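## Task

Get the blue foam block into the tote next to the door so that no part of it sticks out past the tote's rim. The robot must stay upright and level; a fall or a lasting tilt counts as failure.

## Robot and tools

ROBOT. TidyBot++: a wheeled base 0.54 m long, 0.50 m wide and 0.38 m tall on four driven casters, carrying one seven-joint arm that ends in a two-finger gripper. The shoulder sits 0.12 m ahead of the base centre, 0.68 m off the floor. Segment lengths: upper arm 0.42 m, forearm 0.31 m, wrist to hand point 0.31 m. At the start the arm is folded with the hand aimed down; wrist and hand then reach up to 0.08 m beyond the base front. Two cameras: base_camera (644x364, pinhole) on the base, and wrist_camera (644x476, fisheye), which looks along the hand. A calibration block gives K, distortion and T_world_to_cam for each, where world means the base frame; these are approximate and the wrist camera's pose error grows with arm pose.

FRAMES. Everything is in metres and radians. Base frame: origin on the floor below the base centre, x ahead, y to the left, z up. hand_pose and hand_target use this frame and describe the point halfway between the finger pads; the hand's own z axis runs out along the fingers and the fingers open and close along its y axis. base_odometry is given in the odometry frame, which is where the base frame was when the scene began; it counts wheel rotation only, so slip looks like travel. Its heading runs -3.142 to 3.142, positive to the left. base_tilt is in degrees, forward and right positive.

move. One action per call, built from any of base, joints, target, plus optional speeds; cameras and blocking are not part of the action.
- base: an object with any of translate_m (-2 to 2, forward positive), strafe_m (-2 to 2, left positive), rotate_rad (-6.3 to 6.3, counter-clockwise from above positive). These are offsets, measured from where the base stood in the latest reported state (or from where it is on arrival if a move was still running). Translate and strafe together drive a straight line.
- joints: absolute targets by name, in radians. joint_2_rad -2.249 to 2.249 (0 = upper arm vertical); joint_4_rad -2.579 to 2.579 (elbow, 0 straight, negative bends forward when joint_3_rad is 3.14); joint_6_rad -2.099 to 2.099 (wrist). joint_1, 3, 5, 7 accept any angle and take the short way round, so rotate further in steps below half a turn. joint_1_rad positive is clockwise from above, the reverse of rotate_rad. With the hand down, joint_7_rad positive turns it counter-clockwise; at 1.57 the fingers part left-right. gripper_pos 0 (open) to 1 (closed); pad gap is roughly 85 x (1 - gripper_pos) mm.
- target: one flat list of seven numbers, [x, y, z, qw, qx, qy, qz], an absolute hand pose in the base frame (metres, then unit quaternion). Alongside target, joints may hold only gripper_pos, otherwise the call is refused.
- speeds: caps for this action only: translate_m and strafe_m 0.05 to 0.5 m/s, rotate_rad 0.1 to 1.57 rad/s. For a combined translate and strafe, set the cap under just one key.
- cameras: list of base_camera, wrist_camera or all; [] gives no images, omitted gives all.
- blocking: true or omitted waits until everything rests; false returns in about half a second while motion continues, and a later move replaces only what it names.
A call with no action just reports state and images.

wait: seconds from 0 to 10, plus cameras; returns early once moves finish. stop: brakes all running motions. zoom_image: camera plus region [x0, y0, x1, y1] in pixels of that camera's latest image, at most 504x504. finished_scene: scene number 1 to 3; ends the scene and cannot be undone, so the block must already sit inside the tote.

RESULTS. "move" reads done or the worst status. base_status, joint_status and hand_status report per motion: done, moving, off_target (resting away from goal, maybe still pushing), contact_stop, time_out, not_followed (a self-collision check withheld targets; "pose unreachable" for a target), torque_fault, limit_stop_at_motor_heat. on_its_own lists unrequested behaviour. motor_effort gives percent of motor maximum with the last action's peak in brackets; readings are noisy and offset. hand_target is where the hand would be with every joint on target. "pictures" names images in order. ARM HIT means a hard hit on the base or the arm itself. MOTOR HOT warns of heating. A refused call, or an unrequested stop or torque fault, cancels the later move, wait and finished_scene calls in that same reply; an invalid call (unknown key) does not.

TIPS. After hand_status done the hand is normally within about 3 cm; to fix it, add (wanted position minus hand_pose) to the last target's x, y, z. To keep a loaded hand steady, resend hand_target, not hand_pose. Loads make the arm sag. Hand poses aimed forward and low right in front of the base go badly and can drive the arm into the base; nothing prevents arm-base contact. Pointing down, the hand reaches about 0.94 m high at most, less when far out. Closed fingertips stick about 20 mm beyond the hand point. When a held item lands, hand_pose stops descending while commands keep dropping; watch effort and images.

AVOID. Dropping or releasing a moving block, slamming, hard pushes, squeezing a block still resting on something, and twisting or yanking the gripper. Do not drive or turn the base while the arm is snagged above about 0.6 m, or swing a stretched arm sideways: the robot can tip. Back away to right a lean. Torque limits are 104.5 N m for joints 1-4 and 51.3 N m for 5-7; exceeding one freezes the arm for 10 s. Long holding or pushing at unreachable poses overheats motors and makes the arm sink.

Each tool is called after "Call:" in YAML: its name, and indented under it one key for each argument.

## Session

Call:
move:

Scene clock: 0.00 s.
base_odometry: x=+0.000 y=+0.000 heading=+0.000
base_tilt: forward=-0.5 right=+0.4
base_status: not commanded
joint_positions: joint_1_rad=+0.024 joint_2_rad=-0.331 joint_3_rad=+3.154 joint_4_rad=-2.509 joint_5_rad=-0.006 joint_6_rad=-0.900 joint_7_rad=+1.538 gripper_pos=+0.000
joint_status: not commanded
motor_effort: joint_1_rad=+1 joint_2_rad=-3 joint_3_rad=+0 joint_4_rad=+14 joint_5_rad=+0 joint_6_rad=+2 joint_7_rad=+1
hand_pose: x=+0.2601 y=-0.0018 z=+0.5896 quat_wxyz=(-0.004, +0.999, -0.036, +0.031) (m; base frame)
hand_target: x=+0.2585 y=-0.0017 z=+0.5887 quat_wxyz=(-0.004, +0.999, -0.036, +0.030) (m; base frame)
hand_status: not commanded
pictures: base_camera, wrist_camera

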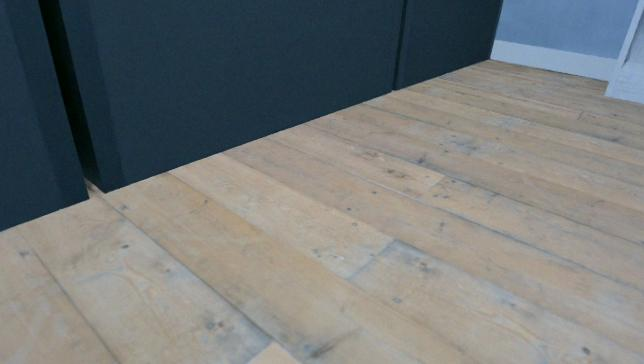

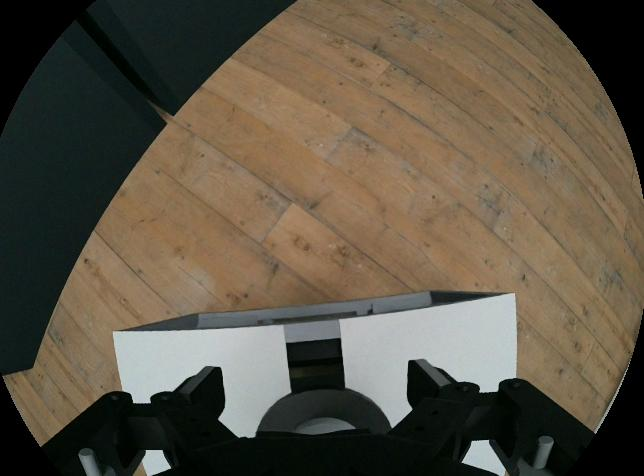

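Call:
move:
  joints: {"joint_6_rad": 0.3}
  base: {"rotate_rad": -0.8}

Scene clock: 13.80 s.
move: done
base_odometry: x=+0.000 y=+0.000 heading=-0.800
base_tilt: forward=-0.5 right=+0.4
base_status: done
joint_positions: joint_1_rad=+0.024 joint_2_rad=-0.331 joint_3_rad=+3.154 joint_4_rad=-2.504 joint_5_rad=-0.006 joint_6_rad=+0.225 joint_7_rad=+1.538 gripper_pos=+0.000
joint_status: all done
motor_effort: joint_1_rad=+0(2) joint_2_rad=-7(7) joint_3_rad=+0(2) joint_4_rad=+18(19) joint_5_rad=+0(1) joint_6_rad=+8(9) joint_7_rad=+2(2)
hand_pose: x=+0.5305 y=-0.0141 z=+0.7867 quat_wxyz=(-0.002, +0.827, -0.032, +0.562) (m; base frame)
hand_target: x=+0.5361 y=-0.0145 z=+0.8041 quat_wxyz=(-0.002, +0.808, -0.032, +0.589) (m; base frame)
hand_status: not commanded
pictures: base_camera, wrist_camera
camera_calibration:
wrist_camera: T_world_to_cam=[[-0.0476415, -0.994681, -0.091327, 0.0819949], [-0.350028, 0.102258, -0.931141, 0.982543], [0.935527, -0.012394, -0.353038, -0.0892911], [0, 0, 0, 1]] pos_world=[0.431358, -0.020021, 0.890851]

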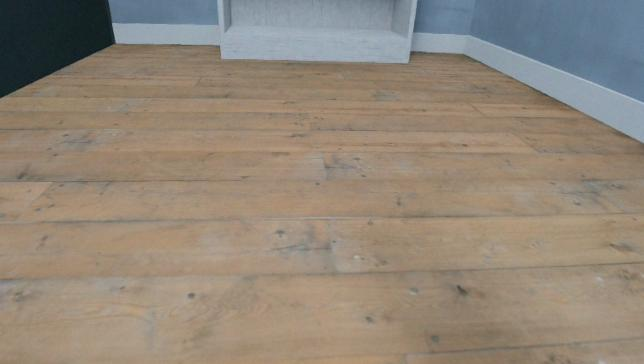

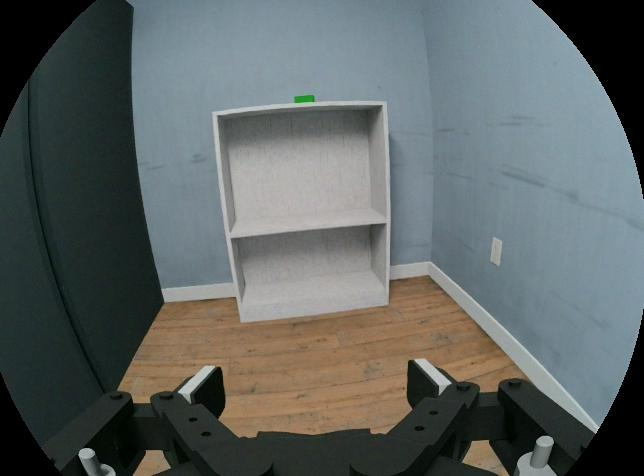

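Call:
move:
  base: {"rotate_rad": -1.2}
  cameras: ["wrist_camera"]

Call:
move:
  base: {"rotate_rad": -1.2}
  cameras: ["wrist_camera"]

Call:
move:
  base: {"rotate_rad": -1.2}
  cameras: ["wrist_camera"]

Scene clock: 23.00 s.
move: done
base_odometry: x=+0.000 y=+0.000 heading=-1.999
base_tilt: forward=-0.5 right=+0.4
base_status: done
joint_positions: joint_1_rad=+0.024 joint_2_rad=-0.331 joint_3_rad=+3.154 joint_4_rad=-2.504 joint_5_rad=-0.006 joint_6_rad=+0.227 joint_7_rad=+1.538 gripper_pos=+0.000
joint_status: not commanded
motor_effort: joint_1_rad=+1(2) joint_2_rad=-7(8) joint_3_rad=+0(2) joint_4_rad=+18(18) joint_5_rad=+0(1) joint_6_rad=+9(10) joint_7_rad=+2(2)
hand_pose: x=+0.5307 y=-0.0141 z=+0.7872 quat_wxyz=(-0.002, +0.826, -0.032, +0.562) (m; base frame)
hand_target: x=+0.5361 y=-0.0145 z=+0.8041 quat_wxyz=(-0.002, +0.808, -0.032, +0.589) (m; base frame)
hand_status: not commanded
pictures: wrist_camera
camera_calibration:
wrist_camera: T_world_to_cam=[[-0.0475222, -0.99469, -0.0912895, 0.0819469], [-0.348225, 0.102157, -0.931828, 0.982756], [0.936206, -0.0124932, -0.351231, -0.0910488], [0, 0, 0, 1]] pos_world=[0.431355, -0.0200211, 0.891261]

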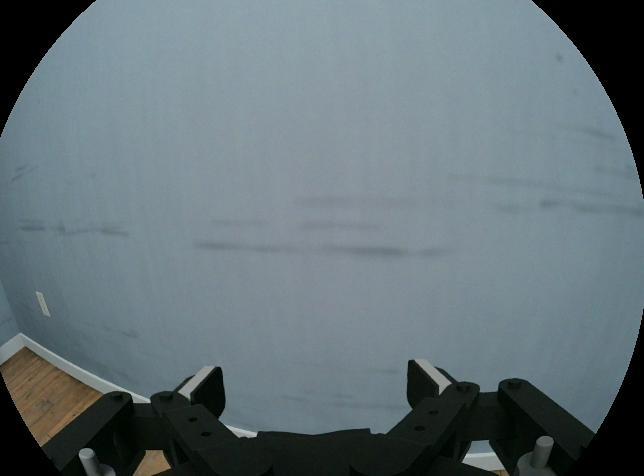

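Scene clock: 25.03 s.
move: done
base_odometry: x=+0.000 y=+0.000 heading=+3.084
base_tilt: forward=-0.5 right=+0.4
base_status: done
joint_positions: joint_1_rad=+0.024 joint_2_rad=-0.331 joint_3_rad=+3.154 joint_4_rad=-2.504 joint_5_rad=-0.006 joint_6_rad=+0.227 joint_7_rad=+1.538 gripper_pos=+0.000
joint_status: not commanded
motor_effort: joint_1_rad=+1(2) joint_2_rad=-7(8) joint_3_rad=+0(2) joint_4_rad=+18(18) joint_5_rad=+0(1) joint_6_rad=+9(10) joint_7_rad=+1(3)
hand_pose: x=+0.5308 y=-0.0141 z=+0.7873 quat_wxyz=(-0.002, +0.826, -0.032, +0.563) (m; base frame)
hand_target: x=+0.5361 y=-0.0145 z=+0.8041 quat_wxyz=(-0.002, +0.808, -0.032, +0.589) (m; base frame)
hand_status: not commanded
pictures: wrist_camera
camera_calibration:
wrist_camera: T_world_to_cam=[[-0.0474941, -0.99469, -0.0913054, 0.0819491], [-0.347931, 0.102158, -0.931938, 0.982728], [0.936317, -0.0124936, -0.350935, -0.0913596], [0, 0, 0, 1]] pos_world=[0.431355, -0.0200211, 0.891263]

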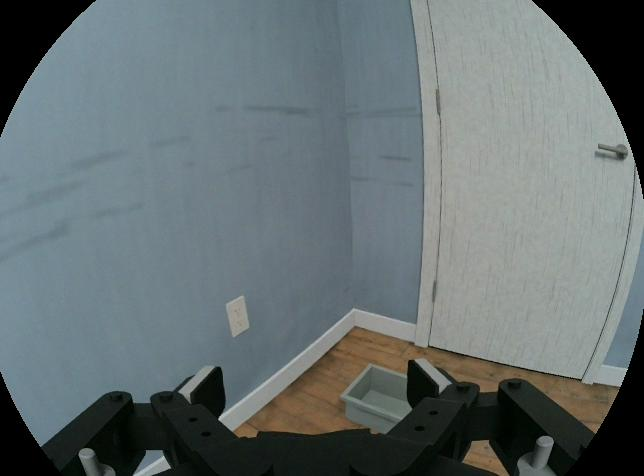

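Scene clock: 27.07 s.
move: done
base_odometry: x=+0.000 y=+0.000 heading=+1.885
base_tilt: forward=-0.5 right=+0.4
base_status: done
joint_positions: joint_1_rad=+0.024 joint_2_rad=-0.331 joint_3_rad=+3.154 joint_4_rad=-2.504 joint_5_rad=-0.006 joint_6_rad=+0.227 joint_7_rad=+1.538 gripper_pos=+0.000
joint_status: not commanded
motor_effort: joint_1_rad=+1(2) joint_2_rad=-7(7) joint_3_rad=+0(2) joint_4_rad=+18(18) joint_5_rad=+0(1) joint_6_rad=+9(10) joint_7_rad=+1(2)
hand_pose: x=+0.5308 y=-0.0141 z=+0.7874 quat_wxyz=(-0.002, +0.826, -0.032, +0.563) (m; base frame)
hand_target: x=+0.5361 y=-0.0145 z=+0.8041 quat_wxyz=(-0.002, +0.808, -0.032, +0.589) (m; base frame)
hand_status: not commanded
pictures: wrist_camera
camera_calibration:
wrist_camera: T_world_to_cam=[[-0.0474876, -0.994689, -0.0913125, 0.0819618], [-0.347843, 0.102161, -0.93197, 0.982813], [0.936349, -0.0124946, -0.350847, -0.0914166], [0, 0, 0, 1]] pos_world=[0.431354, -0.0200211, 0.891363]

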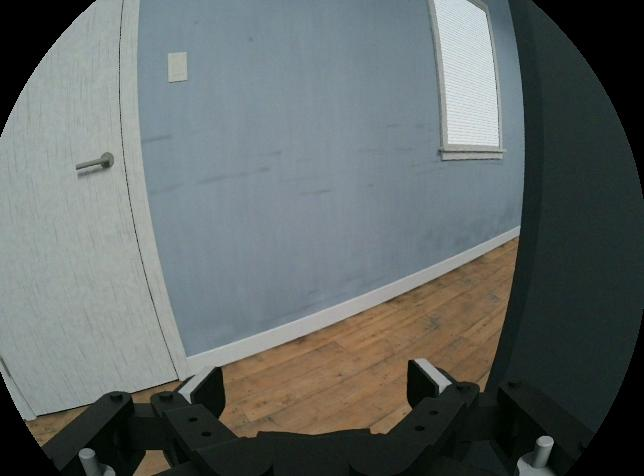

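Call:
move:
  base: {"rotate_rad": -0.5}

Scene clock: 35.73 s.
move: done
base_odometry: x=+0.000 y=+0.000 heading=+1.385
base_tilt: forward=-0.5 right=+0.4
base_status: done
joint_positions: joint_1_rad=+0.024 joint_2_rad=-0.331 joint_3_rad=+3.154 joint_4_rad=-2.504 joint_5_rad=-0.006 joint_6_rad=+0.227 joint_7_rad=+1.538 gripper_pos=+0.000
joint_status: not commanded
motor_effort: joint_1_rad=+0(2) joint_2_rad=-7(7) joint_3_rad=+1(2) joint_4_rad=+18(18) joint_5_rad=+0(1) joint_6_rad=+9(10) joint_7_rad=+1(2)
hand_pose: x=+0.5308 y=-0.0141 z=+0.7874 quat_wxyz=(-0.002, +0.826, -0.032, +0.563) (m; base frame)
hand_target: x=+0.5361 y=-0.0145 z=+0.8041 quat_wxyz=(-0.002, +0.808, -0.032, +0.589) (m; base frame)
hand_status: not commanded
pictures: base_camera, wrist_camera
camera_calibration:
wrist_camera: T_world_to_cam=[[-0.0474876, -0.994689, -0.0913125, 0.0819618], [-0.347843, 0.102161, -0.93197, 0.982813], [0.936349, -0.0124946, -0.350847, -0.0914166], [0, 0, 0, 1]] pos_world=[0.431354, -0.0200211, 0.891363]

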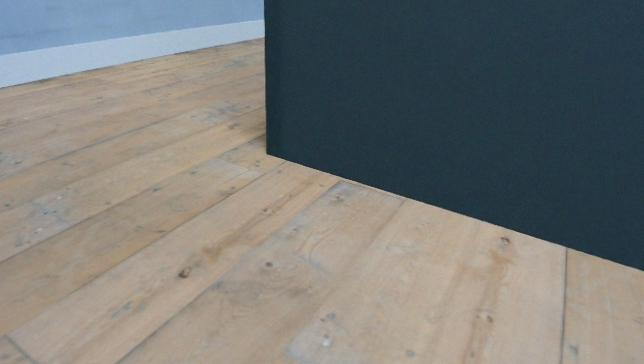

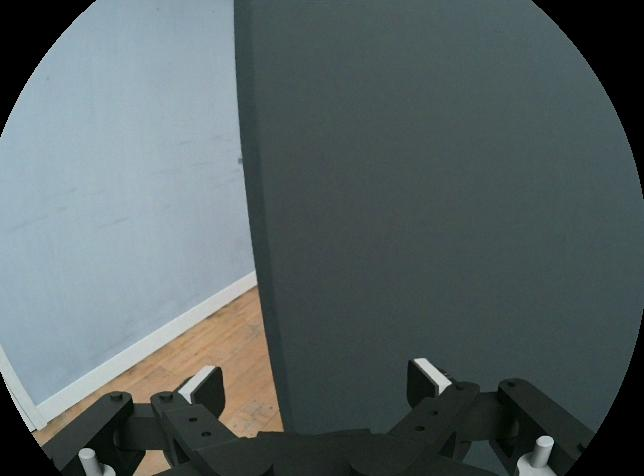

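Call:
move:
  base: {"rotate_rad": 0.6}

Scene clock: 44.87 s.
move: done
base_odometry: x=+0.000 y=+0.000 heading=+1.984
base_tilt: forward=-0.5 right=+0.4
base_status: done
joint_positions: joint_1_rad=+0.024 joint_2_rad=-0.331 joint_3_rad=+3.154 joint_4_rad=-2.504 joint_5_rad=-0.006 joint_6_rad=+0.227 joint_7_rad=+1.538 gripper_pos=+0.000
joint_status: not commanded
motor_effort: joint_1_rad=+1(2) joint_2_rad=-7(7) joint_3_rad=+0(2) joint_4_rad=+18(18) joint_5_rad=+0(1) joint_6_rad=+9(10) joint_7_rad=+2(2)
hand_pose: x=+0.5308 y=-0.0141 z=+0.7874 quat_wxyz=(-0.002, +0.826, -0.032, +0.563) (m; base frame)
hand_target: x=+0.5361 y=-0.0145 z=+0.8041 quat_wxyz=(-0.002, +0.808, -0.032, +0.589) (m; base frame)
hand_status: not commanded
pictures: base_camera, wrist_camera
camera_calibration:
wrist_camera: T_world_to_cam=[[-0.0474724, -0.99469, -0.0913141, 0.0819567], [-0.347723, 0.102156, -0.932015, 0.982802], [0.936395, -0.0124929, -0.350726, -0.0915431], [0, 0, 0, 1]] pos_world=[0.431354, -0.0200211, 0.891364]

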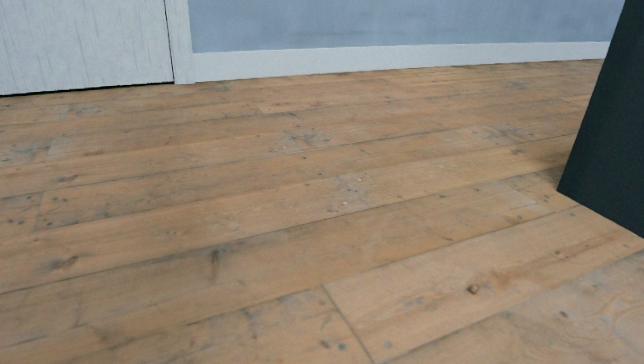

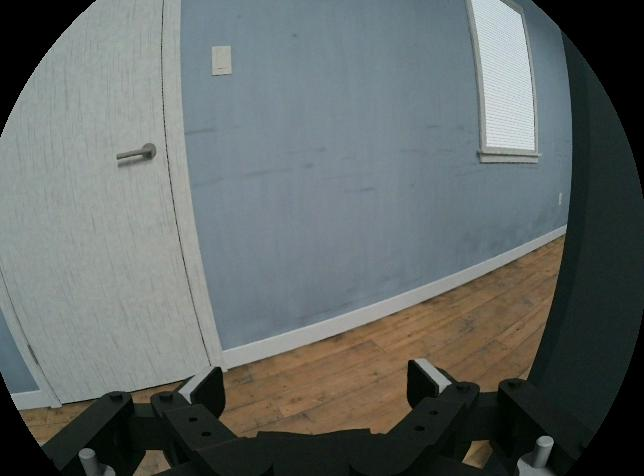

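Call:
move:
  base: {"translate_m": 0.85, "strafe_m": 0.25}
  cameras: ["wrist_camera"]

Call:
move:
  base: {"rotate_rad": -1.0}

Scene clock: 54.07 s.
move: done
base_odometry: x=-0.570 y=+0.678 heading=+1.985
base_tilt: forward=-0.5 right=+0.4
base_status: done
joint_positions: joint_1_rad=+0.024 joint_2_rad=-0.333 joint_3_rad=+3.154 joint_4_rad=-2.505 joint_5_rad=-0.006 joint_6_rad=+0.230 joint_7_rad=+1.538 gripper_pos=+0.000
joint_status: not commanded
motor_effort: joint_1_rad=+1(1) joint_2_rad=-6(10) joint_3_rad=-1(1) joint_4_rad=+18(19) joint_5_rad=+0(1) joint_6_rad=+9(10) joint_7_rad=+2(2)
hand_pose: x=+0.5308 y=-0.0141 z=+0.7889 quat_wxyz=(-0.002, +0.825, -0.032, +0.564) (m; base frame)
hand_target: x=+0.5361 y=-0.0145 z=+0.8041 quat_wxyz=(-0.002, +0.808, -0.032, +0.589) (m; base frame)
hand_status: not commanded
pictures: wrist_camera
camera_calibration:
wrist_camera: T_world_to_cam=[[-0.0470471, -0.9947, -0.0914224, 0.0819441], [-0.343743, 0.102056, -0.933502, 0.983222], [0.937884, -0.0124927, -0.346723, -0.0950197], [0, 0, 0, 1]] pos_world=[0.430949, -0.0200208, 0.892385]

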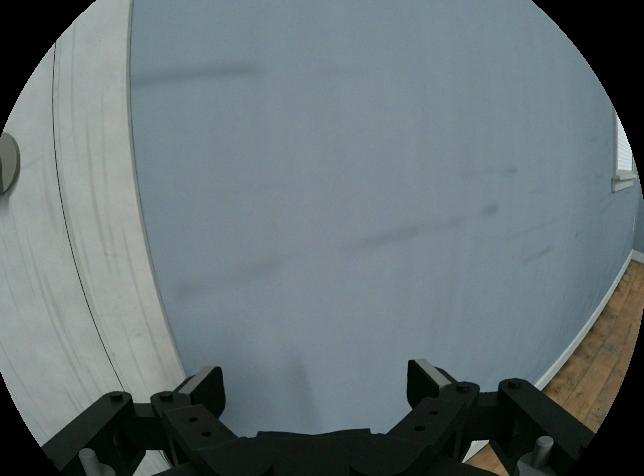

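Scene clock: 56.00 s.
move: done
base_odometry: x=-0.570 y=+0.678 heading=+0.985
base_tilt: forward=-0.5 right=+0.4
base_status: done
joint_positions: joint_1_rad=+0.024 joint_2_rad=-0.333 joint_3_rad=+3.154 joint_4_rad=-2.505 joint_5_rad=-0.006 joint_6_rad=+0.230 joint_7_rad=+1.538 gripper_pos=+0.000
joint_status: not commanded
motor_effort: joint_1_rad=+1(2) joint_2_rad=-7(7) joint_3_rad=+0(2) joint_4_rad=+18(18) joint_5_rad=+0(1) joint_6_rad=+9(10) joint_7_rad=+1(2)
hand_pose: x=+0.5308 y=-0.0141 z=+0.7889 quat_wxyz=(-0.002, +0.825, -0.032, +0.564) (m; base frame)
hand_target: x=+0.5361 y=-0.0145 z=+0.8041 quat_wxyz=(-0.002, +0.808, -0.032, +0.589) (m; base frame)
hand_status: not commanded
pictures: base_camera, wrist_camera
camera_calibration:
wrist_camera: T_world_to_cam=[[-0.0470471, -0.9947, -0.0914224, 0.0819441], [-0.343743, 0.102056, -0.933502, 0.983222], [0.937884, -0.0124927, -0.346723, -0.0950197], [0, 0, 0, 1]] pos_world=[0.430949, -0.0200208, 0.892385]

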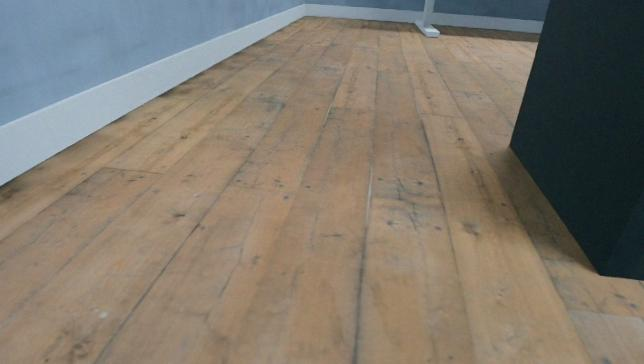

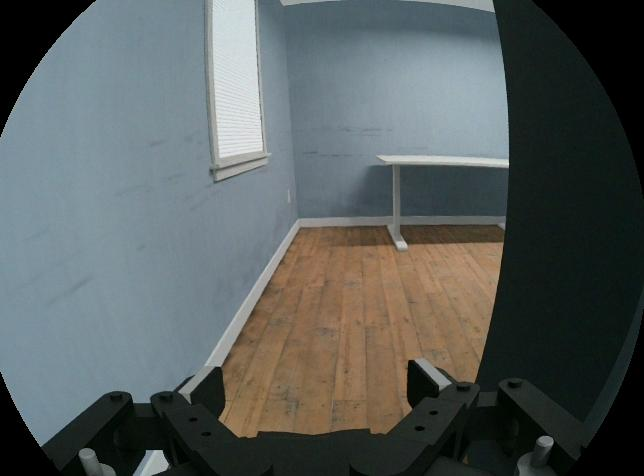

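Call:
move:
  base: {"translate_m": 1.6, "strafe_m": 0.02}

Scene clock: 68.93 s.
move: done
base_odometry: x=+0.298 y=+2.023 heading=+0.984
base_tilt: forward=-0.5 right=+0.4
base_status: done
joint_positions: joint_1_rad=+0.024 joint_2_rad=-0.333 joint_3_rad=+3.154 joint_4_rad=-2.504 joint_5_rad=-0.006 joint_6_rad=+0.230 joint_7_rad=+1.538 gripper_pos=+0.000
joint_status: not commanded
motor_effort: joint_1_rad=+1(1) joint_2_rad=-7(9) joint_3_rad=+1(1) joint_4_rad=+18(19) joint_5_rad=+0(1) joint_6_rad=+9(10) joint_7_rad=+1(2)
hand_pose: x=+0.5309 y=-0.0141 z=+0.7892 quat_wxyz=(-0.002, +0.825, -0.032, +0.565) (m; base frame)
hand_target: x=+0.5361 y=-0.0145 z=+0.8041 quat_wxyz=(-0.002, +0.808, -0.032, +0.589) (m; base frame)
hand_status: not commanded
pictures: base_camera, wrist_camera
camera_calibration:
wrist_camera: T_world_to_cam=[[-0.0470488, -0.994698, -0.0914419, 0.0819897], [-0.34276, 0.102062, -0.933862, 0.983404], [0.938244, -0.0125945, -0.345745, -0.0959425], [0, 0, 0, 1]] pos_world=[0.430947, -0.0200212, 0.89269]

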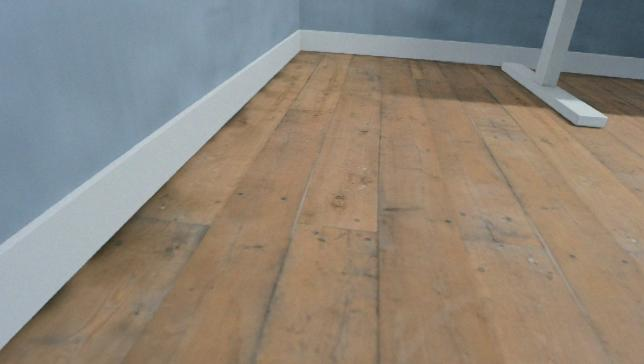

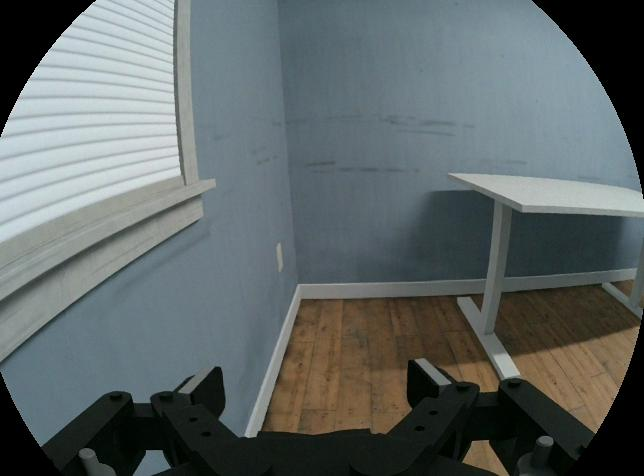

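Call:
move:
  base: {"rotate_rad": -0.7}
  cameras: ["wrist_camera"]

Call:
move:
  base: {"rotate_rad": -0.8}
  cameras: ["wrist_camera"]

Scene clock: 76.03 s.
move: done
base_odometry: x=+0.298 y=+2.023 heading=+0.285
base_tilt: forward=-0.5 right=+0.4
base_status: done
joint_positions: joint_1_rad=+0.024 joint_2_rad=-0.333 joint_3_rad=+3.154 joint_4_rad=-2.504 joint_5_rad=-0.006 joint_6_rad=+0.230 joint_7_rad=+1.538 gripper_pos=+0.000
joint_status: not commanded
motor_effort: joint_1_rad=+1(2) joint_2_rad=-7(7) joint_3_rad=+0(1) joint_4_rad=+18(18) joint_5_rad=+0(1) joint_6_rad=+10(10) joint_7_rad=+2(2)
hand_pose: x=+0.5309 y=-0.0141 z=+0.7892 quat_wxyz=(-0.002, +0.825, -0.032, +0.565) (m; base frame)
hand_target: x=+0.5361 y=-0.0145 z=+0.8041 quat_wxyz=(-0.002, +0.808, -0.032, +0.589) (m; base frame)
hand_status: not commanded
pictures: wrist_camera
camera_calibration:
wrist_camera: T_world_to_cam=[[-0.0470488, -0.994698, -0.0914419, 0.0819897], [-0.34276, 0.102062, -0.933862, 0.983404], [0.938244, -0.0125945, -0.345745, -0.0959425], [0, 0, 0, 1]] pos_world=[0.430947, -0.0200212, 0.89269]

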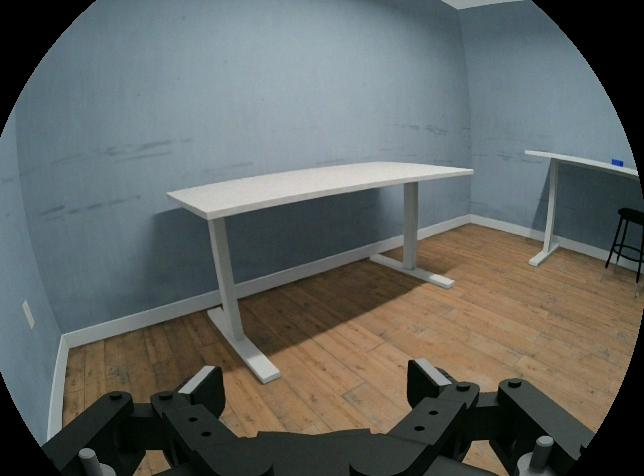

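Scene clock: 77.80 s.
move: done
base_odometry: x=+0.298 y=+2.023 heading=-0.515
base_tilt: forward=-0.5 right=+0.4
base_status: done
joint_positions: joint_1_rad=+0.024 joint_2_rad=-0.333 joint_3_rad=+3.154 joint_4_rad=-2.504 joint_5_rad=-0.006 joint_6_rad=+0.230 joint_7_rad=+1.538 gripper_pos=+0.000
joint_status: not commanded
motor_effort: joint_1_rad=+1(2) joint_2_rad=-7(7) joint_3_rad=+0(2) joint_4_rad=+18(18) joint_5_rad=+0(1) joint_6_rad=+10(10) joint_7_rad=+2(2)
hand_pose: x=+0.5309 y=-0.0141 z=+0.7892 quat_wxyz=(-0.002, +0.825, -0.032, +0.565) (m; base frame)
hand_target: x=+0.5361 y=-0.0145 z=+0.8041 quat_wxyz=(-0.002, +0.808, -0.032, +0.589) (m; base frame)
hand_status: not commanded
pictures: wrist_camera
camera_calibration:
wrist_camera: T_world_to_cam=[[-0.0470488, -0.994698, -0.0914419, 0.0819897], [-0.34276, 0.102062, -0.933862, 0.983404], [0.938244, -0.0125945, -0.345745, -0.0959425], [0, 0, 0, 1]] pos_world=[0.430947, -0.0200212, 0.89269]

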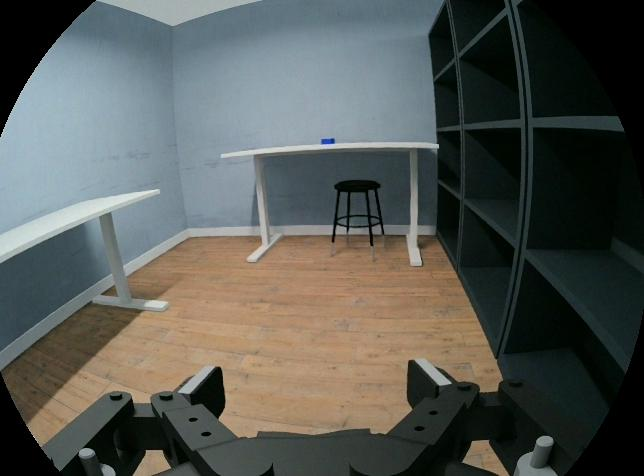

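Call:
zoom_image:
  camera: "wrist_camera"
  region: [200, 100, 460, 280]

Scaled by 1.938.

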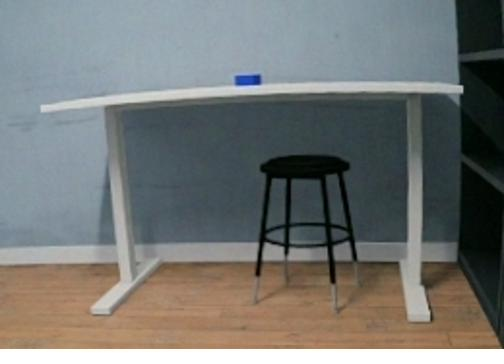

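Call:
move:
  base: {"rotate_rad": -0.1, "translate_m": 1.3}

Scene clock: 109.27 s.
move: done
base_odometry: x=+1.429 y=+1.383 heading=-0.616
base_tilt: forward=-0.5 right=+0.4
base_status: done
joint_positions: joint_1_rad=+0.024 joint_2_rad=-0.333 joint_3_rad=+3.154 joint_4_rad=-2.504 joint_5_rad=-0.006 joint_6_rad=+0.231 joint_7_rad=+1.538 gripper_pos=+0.000
joint_status: not commanded
motor_effort: joint_1_rad=+1(2) joint_2_rad=-7(9) joint_3_rad=+0(2) joint_4_rad=+18(19) joint_5_rad=+0(1) joint_6_rad=+9(11) joint_7_rad=+1(2)
hand_pose: x=+0.5309 y=-0.0141 z=+0.7894 quat_wxyz=(-0.002, +0.824, -0.032, +0.565) (m; base frame)
hand_target: x=+0.5361 y=-0.0145 z=+0.8041 quat_wxyz=(-0.002, +0.808, -0.032, +0.589) (m; base frame)
hand_status: not commanded
pictures: base_camera, wrist_camera
camera_calibration:
wrist_camera: T_world_to_cam=[[-0.0469495, -0.994709, -0.0913745, 0.0818916], [-0.342144, 0.101956, -0.9341, 0.983411], [0.938474, -0.0125923, -0.34512, -0.0964685], [0, 0, 0, 1]] pos_world=[0.430846, -0.0200209, 0.892794]

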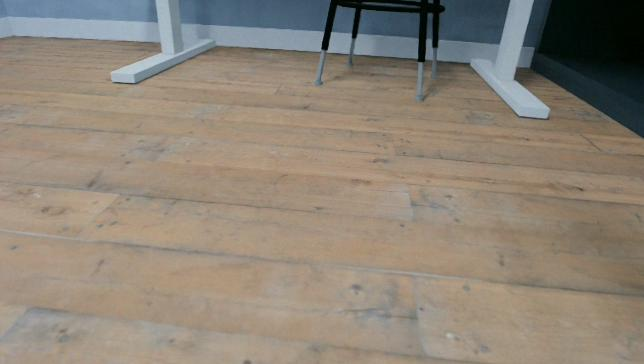

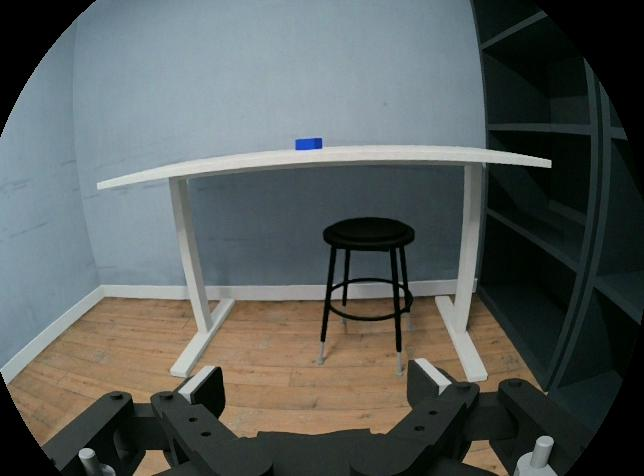

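Call:
move:
  base: {"rotate_rad": -0.175}
  cameras: []

Call:
move:
  base: {"translate_m": 0.4, "strafe_m": 0.22}

Scene clock: 133.60 s.
move: done
base_odometry: x=+1.430 y=+1.382 heading=-0.791
base_tilt: forward=-0.5 right=+0.4
base_status: done
joint_positions: joint_1_rad=+0.024 joint_2_rad=-0.333 joint_3_rad=+3.154 joint_4_rad=-2.504 joint_5_rad=-0.006 joint_6_rad=+0.231 joint_7_rad=+1.538 gripper_pos=+0.000
joint_status: not commanded
motor_effort: joint_1_rad=+1(2) joint_2_rad=-7(8) joint_3_rad=+1(1) joint_4_rad=+18(18) joint_5_rad=+0(1) joint_6_rad=+9(10) joint_7_rad=+2(2)
hand_pose: x=+0.5309 y=-0.0141 z=+0.7894 quat_wxyz=(-0.002, +0.824, -0.032, +0.565) (m; base frame)
hand_target: x=+0.5361 y=-0.0145 z=+0.8041 quat_wxyz=(-0.002, +0.808, -0.032, +0.589) (m; base frame)
hand_status: not commanded
pictures: none
No camera images: "cameras" was empty.

Scene clock: 135.87 s.
move: done
base_odometry: x=+1.867 y=+1.253 heading=-0.791
base_tilt: forward=-0.6 right=+0.4
base_status: done
joint_positions: joint_1_rad=+0.024 joint_2_rad=-0.332 joint_3_rad=+3.154 joint_4_rad=-2.504 joint_5_rad=-0.006 joint_6_rad=+0.231 joint_7_rad=+1.538 gripper_pos=+0.000
joint_status: not commanded
motor_effort: joint_1_rad=+1(2) joint_2_rad=-7(9) joint_3_rad=+0(1) joint_4_rad=+18(19) joint_5_rad=+0(1) joint_6_rad=+10(10) joint_7_rad=+2(2)
hand_pose: x=+0.5311 y=-0.0141 z=+0.7892 quat_wxyz=(-0.002, +0.824, -0.032, +0.565) (m; base frame)
hand_target: x=+0.5361 y=-0.0145 z=+0.8041 quat_wxyz=(-0.002, +0.808, -0.032, +0.589) (m; base frame)
hand_status: not commanded
pictures: base_camera, wrist_camera
camera_calibration:
wrist_camera: T_world_to_cam=[[-0.0470336, -0.994699, -0.0914433, 0.08198], [-0.342641, 0.102056, -0.933907, 0.983334], [0.938289, -0.0125928, -0.345624, -0.0961972], [0, 0, 0, 1]] pos_world=[0.431047, -0.0200212, 0.892591]

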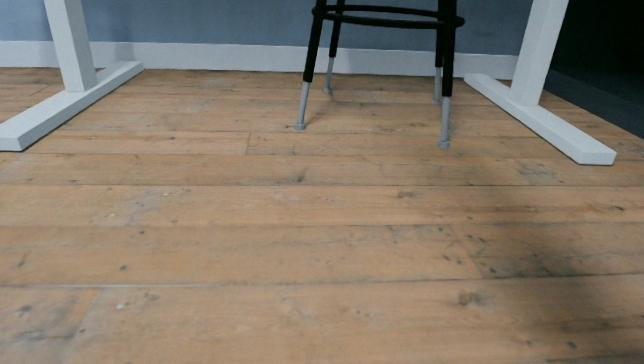

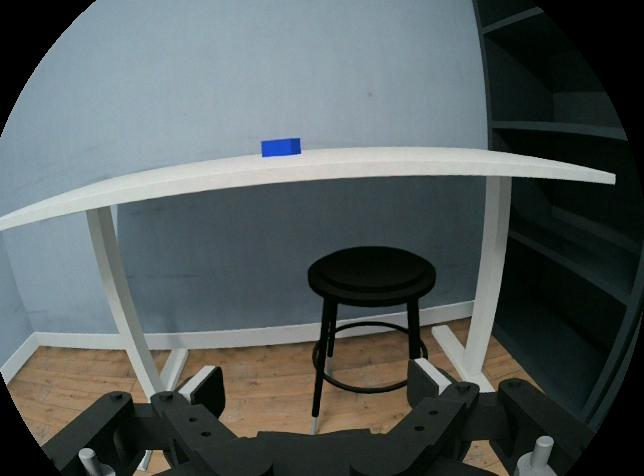

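Call:
zoom_image:
  camera: "wrist_camera"
  region: [200, 110, 420, 210]

Scaled by 2.291.

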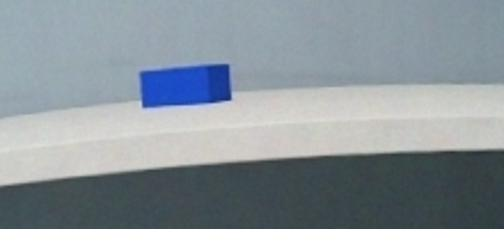

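Call:
move:
  joints: {"joint_2_rad": 0.0, "joint_4_rad": -1.7, "joint_6_rad": -0.6}

Scene clock: 147.40 s.
move: done
base_odometry: x=+1.867 y=+1.253 heading=-0.791
base_tilt: forward=-0.5 right=+0.4
base_status: not commanded
joint_positions: joint_1_rad=+0.024 joint_2_rad=-0.026 joint_3_rad=+3.154 joint_4_rad=-1.701 joint_5_rad=-0.006 joint_6_rad=-0.533 joint_7_rad=+1.538 gripper_pos=+0.000
joint_status: all done
motor_effort: joint_1_rad=+1(1) joint_2_rad=-20(20) joint_3_rad=+0(1) joint_4_rad=+20(21) joint_5_rad=+0(1) joint_6_rad=+8(10) joint_7_rad=+1(2)
hand_pose: x=+0.6706 y=-0.0177 z=+0.8846 quat_wxyz=(-0.002, +0.892, -0.033, +0.450) (m; base frame)
hand_target: x=+0.6628 y=-0.0172 z=+0.8546 quat_wxyz=(-0.002, +0.912, -0.033, +0.408) (m; base frame)
hand_status: not commanded
pictures: base_camera, wrist_camera
camera_calibration:
wrist_camera: T_world_to_cam=[[-0.0662763, -0.994293, -0.0836052, 0.0997006], [-0.57722, 0.106552, -0.809607, 1.16811], [0.813895, -0.00539918, -0.580987, 0.0975613], [0, 0, 0, 1]] pos_world=[0.601457, -0.0248052, 1.01072]

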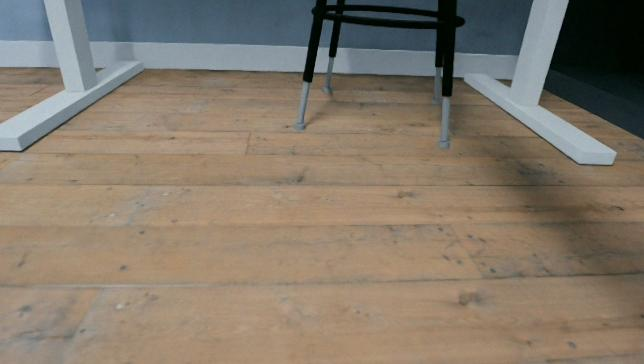

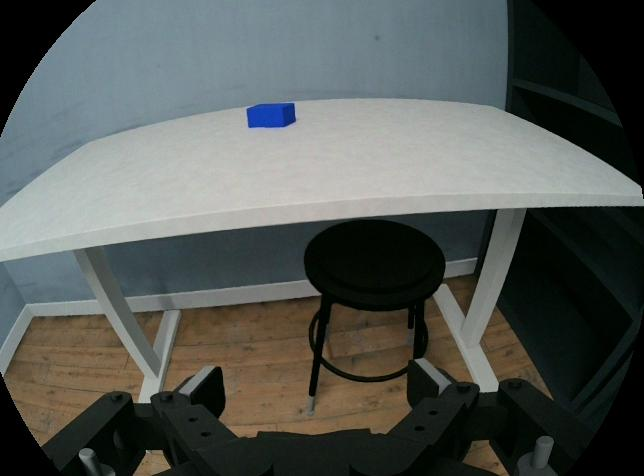

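Call:
zoom_image:
  camera: "wrist_camera"
  region: [180, 80, 420, 240]

Scaled by 2.100.

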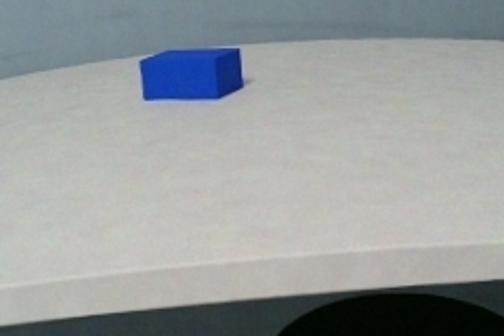

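Call:
move:
  joints: {"joint_2_rad": -0.3, "joint_4_rad": -1.9, "joint_6_rad": -0.3}
  cameras: ["wrist_camera"]

Call:
move:
  base: {"translate_m": 0.5}
  speeds: {"translate_m": 0.2}

Scene clock: 196.10 s.
move: done
base_odometry: x=+1.867 y=+1.253 heading=-0.791
base_tilt: forward=-0.5 right=+0.4
base_status: not commanded
joint_positions: joint_1_rad=+0.024 joint_2_rad=-0.300 joint_3_rad=+3.154 joint_4_rad=-1.879 joint_5_rad=-0.006 joint_6_rad=-0.375 joint_7_rad=+1.538 gripper_pos=+0.000
joint_status: all done
motor_effort: joint_1_rad=+1(1) joint_2_rad=-11(21) joint_3_rad=+0(1) joint_4_rad=+21(21) joint_5_rad=+0(0) joint_6_rad=+9(10) joint_7_rad=+2(2)
hand_pose: x=+0.5976 y=-0.0160 z=+0.9648 quat_wxyz=(-0.003, +0.828, -0.031, +0.559) (m; base frame)
hand_target: x=+0.6033 y=-0.0164 z=+0.9740 quat_wxyz=(-0.003, +0.813, -0.031, +0.582) (m; base frame)
hand_status: not commanded
pictures: wrist_camera
camera_calibration:
wrist_camera: T_world_to_cam=[[-0.0447662, -0.994749, -0.0920369, 0.0985842], [-0.355325, 0.101959, -0.929166, 1.17334], [0.93367, -0.00889223, -0.358023, -0.0831694], [0, 0, 0, 1]] pos_world=[0.498981, -0.0223058, 1.06952]

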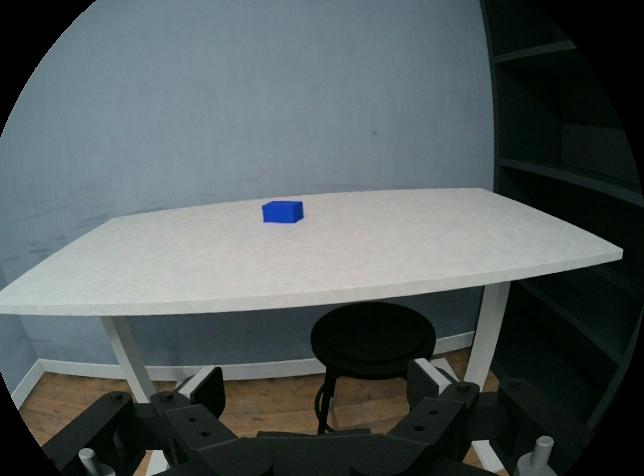

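Scene clock: 199.27 s.
move: done
base_odometry: x=+2.219 y=+0.897 heading=-0.791
base_tilt: forward=-0.5 right=+0.4
base_status: done
joint_positions: joint_1_rad=+0.024 joint_2_rad=-0.302 joint_3_rad=+3.154 joint_4_rad=-1.881 joint_5_rad=-0.006 joint_6_rad=-0.372 joint_7_rad=+1.538 gripper_pos=+0.000
joint_status: not commanded
motor_effort: joint_1_rad=+1(1) joint_2_rad=-10(15) joint_3_rad=+0(1) joint_4_rad=+21(22) joint_5_rad=+0(0) joint_6_rad=+9(10) joint_7_rad=+2(2)
hand_pose: x=+0.5973 y=-0.0160 z=+0.9655 quat_wxyz=(-0.003, +0.827, -0.031, +0.561) (m; base frame)
hand_target: x=+0.6033 y=-0.0164 z=+0.9740 quat_wxyz=(-0.003, +0.813, -0.031, +0.582) (m; base frame)
hand_status: not commanded
pictures: base_camera, wrist_camera
camera_calibration:
wrist_camera: T_world_to_cam=[[-0.0445294, -0.994758, -0.0920475, 0.0984884], [-0.35235, 0.101856, -0.930309, 1.17325], [0.934808, -0.00899321, -0.355039, -0.0862187], [0, 0, 0, 1]] pos_world=[0.498377, -0.0223059, 1.06994]

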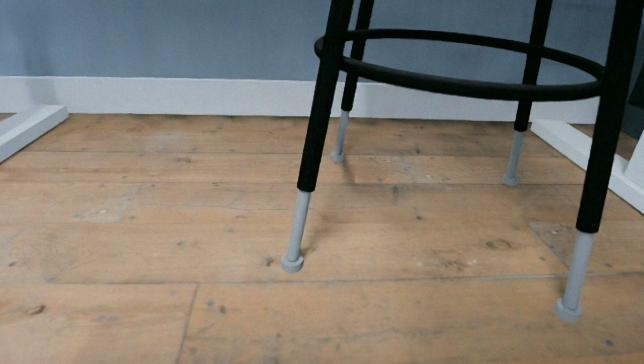

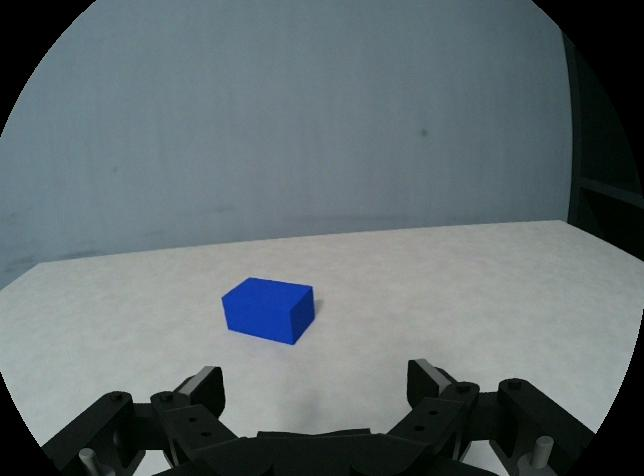

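Call:
zoom_image:
  camera: "wrist_camera"
  region: [200, 260, 340, 360]

Scaled by 3.600.

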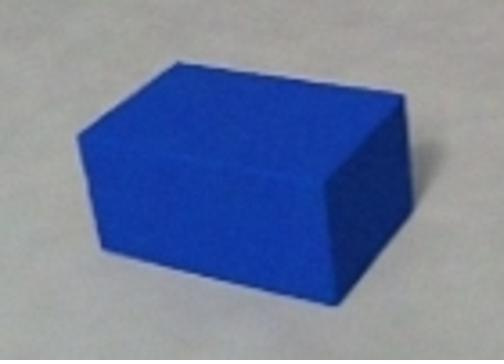

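Call:
move:
  joints: {"joint_1_rad": 0.063, "joint_2_rad": 0.0, "joint_4_rad": -1.3, "joint_5_rad": -0.79, "joint_7_rad": 2.62}
  cameras: ["wrist_camera"]

Call:
move:
  joints: {"joint_6_rad": -1.45}
  cameras: ["wrist_camera"]

Scene clock: 277.43 s.
move: done
base_odometry: x=+2.219 y=+0.897 heading=-0.791
base_tilt: forward=-0.5 right=+0.4
base_status: not commanded
joint_positions: joint_1_rad=+0.038 joint_2_rad=-0.027 joint_3_rad=+3.154 joint_4_rad=-1.301 joint_5_rad=-0.725 joint_6_rad=-0.371 joint_7_rad=+2.542 gripper_pos=+0.000
joint_status: all done
motor_effort: joint_1_rad=+1(2) joint_2_rad=-20(21) joint_3_rad=+0(1) joint_4_rad=+20(22) joint_5_rad=-2(3) joint_6_rad=+8(11) joint_7_rad=+1(2)
hand_pose: x=+0.7137 y=+0.0462 z=+1.1986 quat_wxyz=(+0.032, +0.683, +0.166, +0.711) (m; base frame)
hand_target: x=+0.7292 y=+0.0206 z=+1.2041 quat_wxyz=(+0.057, +0.672, +0.147, +0.724) (m; base frame)
hand_status: not commanded
pictures: wrist_camera
camera_calibration:
wrist_camera: T_world_to_cam=[[0.204852, -0.950142, 0.235086, -0.385165], [0.0723184, -0.22483, -0.971711, 1.18642], [0.976118, 0.216058, 0.0226559, -0.60432], [0, 0, 0, 1]] pos_world=[0.582989, 0.0313486, 1.25709]

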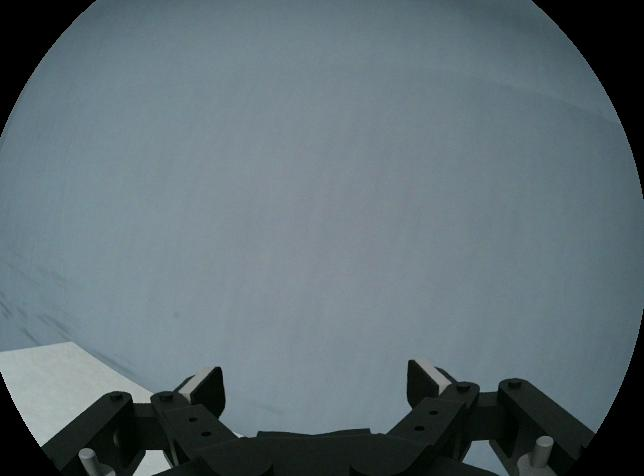

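Scene clock: 279.23 s.
move: done
base_odometry: x=+2.219 y=+0.897 heading=-0.791
base_tilt: forward=-0.5 right=+0.4
base_status: not commanded
joint_positions: joint_1_rad=+0.043 joint_2_rad=-0.023 joint_3_rad=+3.154 joint_4_rad=-1.295 joint_5_rad=-0.729 joint_6_rad=-1.386 joint_7_rad=+2.544 gripper_pos=+0.000
joint_status: all done
motor_effort: joint_1_rad=+1(2) joint_2_rad=-17(20) joint_3_rad=+1(2) joint_4_rad=+17(21) joint_5_rad=-6(6) joint_6_rad=+4(8) joint_7_rad=+2(2)
hand_pose: x=+0.5423 y=+0.1817 z=+0.9940 quat_wxyz=(-0.200, +0.804, +0.420, +0.370) (m; base frame)
hand_target: x=+0.5318 y=+0.1902 z=+0.9873 quat_wxyz=(-0.229, +0.787, +0.449, +0.357) (m; base frame)
hand_status: not commanded
pictures: wrist_camera
camera_calibration:
wrist_camera: T_world_to_cam=[[0.814302, -0.577244, -0.0608416, -0.277339], [-0.405311, -0.490448, -0.771482, 1.13872], [0.415493, 0.652879, -0.633336, 0.41503], [0, 0, 0, 1]] pos_world=[0.51493, 0.127424, 1.12448]

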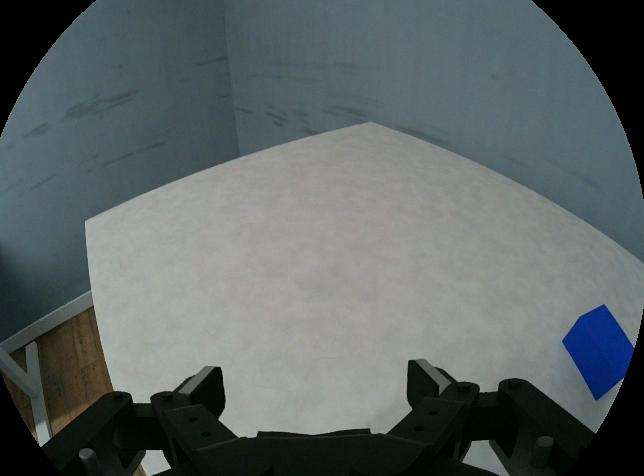

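Call:
move:
  base: {"translate_m": 0.135, "strafe_m": -0.15}
  speeds: {"translate_m": 0.2}
  cameras: ["base_camera"]

Call:
move:
  joints: {"joint_1_rad": 0.083, "joint_2_rad": 0.49, "joint_4_rad": -0.735, "joint_5_rad": -0.85, "joint_6_rad": -1.6, "joint_7_rad": 2.692}
  cameras: ["wrist_camera"]

Scene clock: 287.53 s.
move: done
base_odometry: x=+2.208 y=+0.696 heading=-0.791
base_tilt: forward=-0.5 right=+0.3
base_status: done
joint_positions: joint_1_rad=+0.045 joint_2_rad=-0.017 joint_3_rad=+3.154 joint_4_rad=-1.295 joint_5_rad=-0.733 joint_6_rad=-1.387 joint_7_rad=+2.545 gripper_pos=+0.000
joint_status: not commanded
motor_effort: joint_1_rad=+1(3) joint_2_rad=-17(19) joint_3_rad=+0(2) joint_4_rad=+17(18) joint_5_rad=-6(6) joint_6_rad=+5(6) joint_7_rad=+2(2)
hand_pose: x=+0.5442 y=+0.1818 z=+0.9918 quat_wxyz=(-0.203, +0.805, +0.419, +0.368) (m; base frame)
hand_target: x=+0.5318 y=+0.1902 z=+0.9873 quat_wxyz=(-0.229, +0.787, +0.449, +0.357) (m; base frame)
hand_status: not commanded
pictures: base_camera

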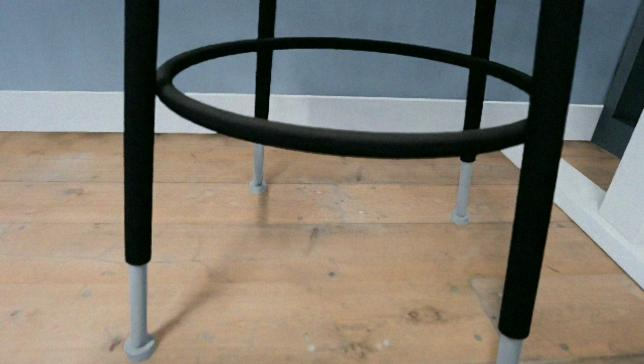

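Scene clock: 289.33 s.
move: done
base_odometry: x=+2.208 y=+0.696 heading=-0.791
base_tilt: forward=-0.5 right=+0.4
base_status: not commanded
joint_positions: joint_1_rad=+0.058 joint_2_rad=+0.467 joint_3_rad=+3.154 joint_4_rad=-0.740 joint_5_rad=-0.790 joint_6_rad=-1.531 joint_7_rad=+2.616 gripper_pos=+0.000
joint_status: all done
motor_effort: joint_1_rad=+0(2) joint_2_rad=-33(36) joint_3_rad=-2(3) joint_4_rad=+16(18) joint_5_rad=-6(7) joint_6_rad=+4(6) joint_7_rad=+1(2)
hand_pose: x=+0.7059 y=+0.1834 z=+0.9681 quat_wxyz=(-0.222, +0.770, +0.480, +0.356) (m; base frame)
hand_target: x=+0.6936 y=+0.1835 z=+0.9621 quat_wxyz=(-0.249, +0.747, +0.510, +0.347) (m; base frame)
hand_status: not commanded
pictures: wrist_camera
camera_calibration:
wrist_camera: T_world_to_cam=[[0.890305, -0.452527, -0.0507552, -0.497428], [-0.322899, -0.548791, -0.77108, 1.13794], [0.321081, 0.702885, -0.634712, 0.388403], [0, 0, 0, 1]] pos_world=[0.685593, 0.126386, 1.09872]

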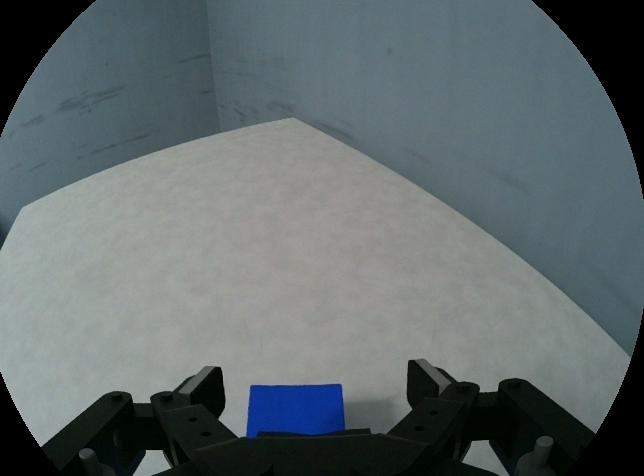

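Call:
move:
  joints: {"joint_1_rad": 0.081, "joint_2_rad": 0.42, "joint_4_rad": -0.95, "joint_5_rad": -0.86, "joint_6_rad": -1.38, "joint_7_rad": 2.806}
  cameras: ["wrist_camera"]

Scene clock: 307.73 s.
move: done
base_odometry: x=+2.208 y=+0.696 heading=-0.791
base_tilt: forward=-0.5 right=+0.4
base_status: not commanded
joint_positions: joint_1_rad=+0.058 joint_2_rad=+0.424 joint_3_rad=+3.154 joint_4_rad=-0.933 joint_5_rad=-0.800 joint_6_rad=-1.448 joint_7_rad=+2.729 gripper_pos=+0.000
joint_status: all done
motor_effort: joint_1_rad=+1(1) joint_2_rad=-32(34) joint_3_rad=-2(3) joint_4_rad=+17(18) joint_5_rad=-6(8) joint_6_rad=+3(5) joint_7_rad=+1(3)
hand_pose: x=+0.6965 y=+0.1844 z=+0.9292 quat_wxyz=(-0.227, +0.768, +0.486, +0.349) (m; base frame)
hand_target: x=+0.7154 y=+0.1799 z=+0.9441 quat_wxyz=(-0.218, +0.749, +0.485, +0.395) (m; base frame)
hand_status: not commanded
pictures: wrist_camera
camera_calibration:
wrist_camera: T_world_to_cam=[[0.897979, -0.436013, -0.0593829, -0.490983], [-0.321131, -0.557071, -0.765864, 1.10093], [0.300846, 0.706799, -0.640255, 0.384578], [0, 0, 0, 1]] pos_world=[0.678738, 0.127404, 1.06024]

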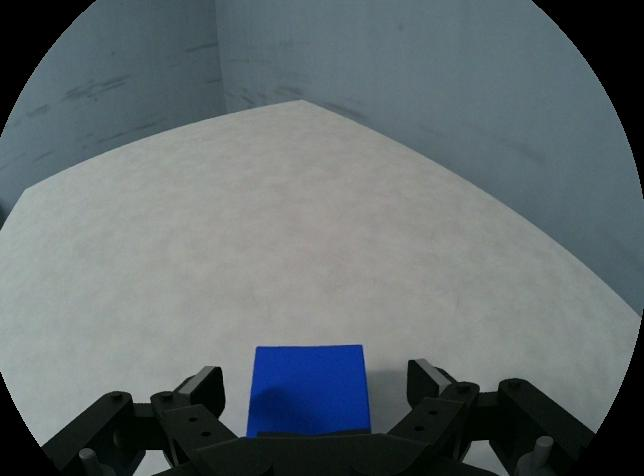

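Call:
move:
  joints: {"joint_1_rad": 0.079, "joint_2_rad": 0.40, "joint_4_rad": -1.12, "joint_5_rad": -0.878, "joint_6_rad": -1.255, "joint_7_rad": 2.909}
  cameras: ["wrist_camera"]

Scene clock: 313.80 s.
move: done
base_odometry: x=+2.208 y=+0.696 heading=-0.791
base_tilt: forward=-0.5 right=+0.4
base_status: not commanded
joint_positions: joint_1_rad=+0.058 joint_2_rad=+0.399 joint_3_rad=+3.154 joint_4_rad=-1.103 joint_5_rad=-0.821 joint_6_rad=-1.327 joint_7_rad=+2.832 gripper_pos=+0.000
joint_status: all done
motor_effort: joint_1_rad=+1(1) joint_2_rad=-32(34) joint_3_rad=-2(3) joint_4_rad=+17(18) joint_5_rad=-7(7) joint_6_rad=+3(4) joint_7_rad=+1(3)
hand_pose: x=+0.6994 y=+0.1831 z=+0.8902 quat_wxyz=(-0.223, +0.770, +0.480, +0.356) (m; base frame)
hand_target: x=+0.7215 y=+0.1762 z=+0.9006 quat_wxyz=(-0.208, +0.756, +0.475, +0.399) (m; base frame)
hand_status: not commanded
pictures: wrist_camera
camera_calibration:
wrist_camera: T_world_to_cam=[[0.891153, -0.450923, -0.0501408, -0.497132], [-0.321266, -0.549123, -0.771526, 1.07492], [0.320366, 0.703656, -0.634219, 0.341076], [0, 0, 0, 1]] pos_world=[0.679088, 0.126097, 1.02072]

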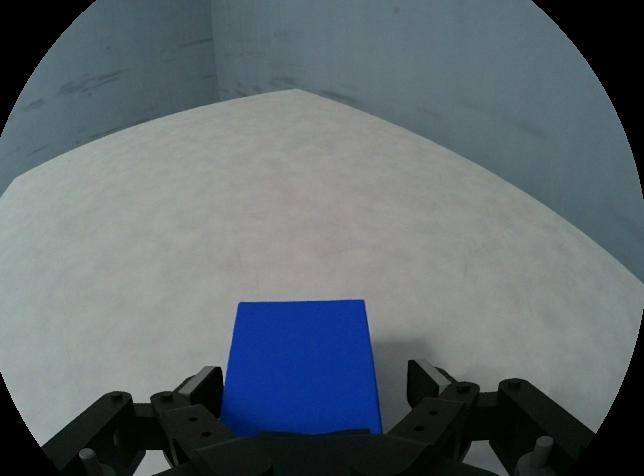

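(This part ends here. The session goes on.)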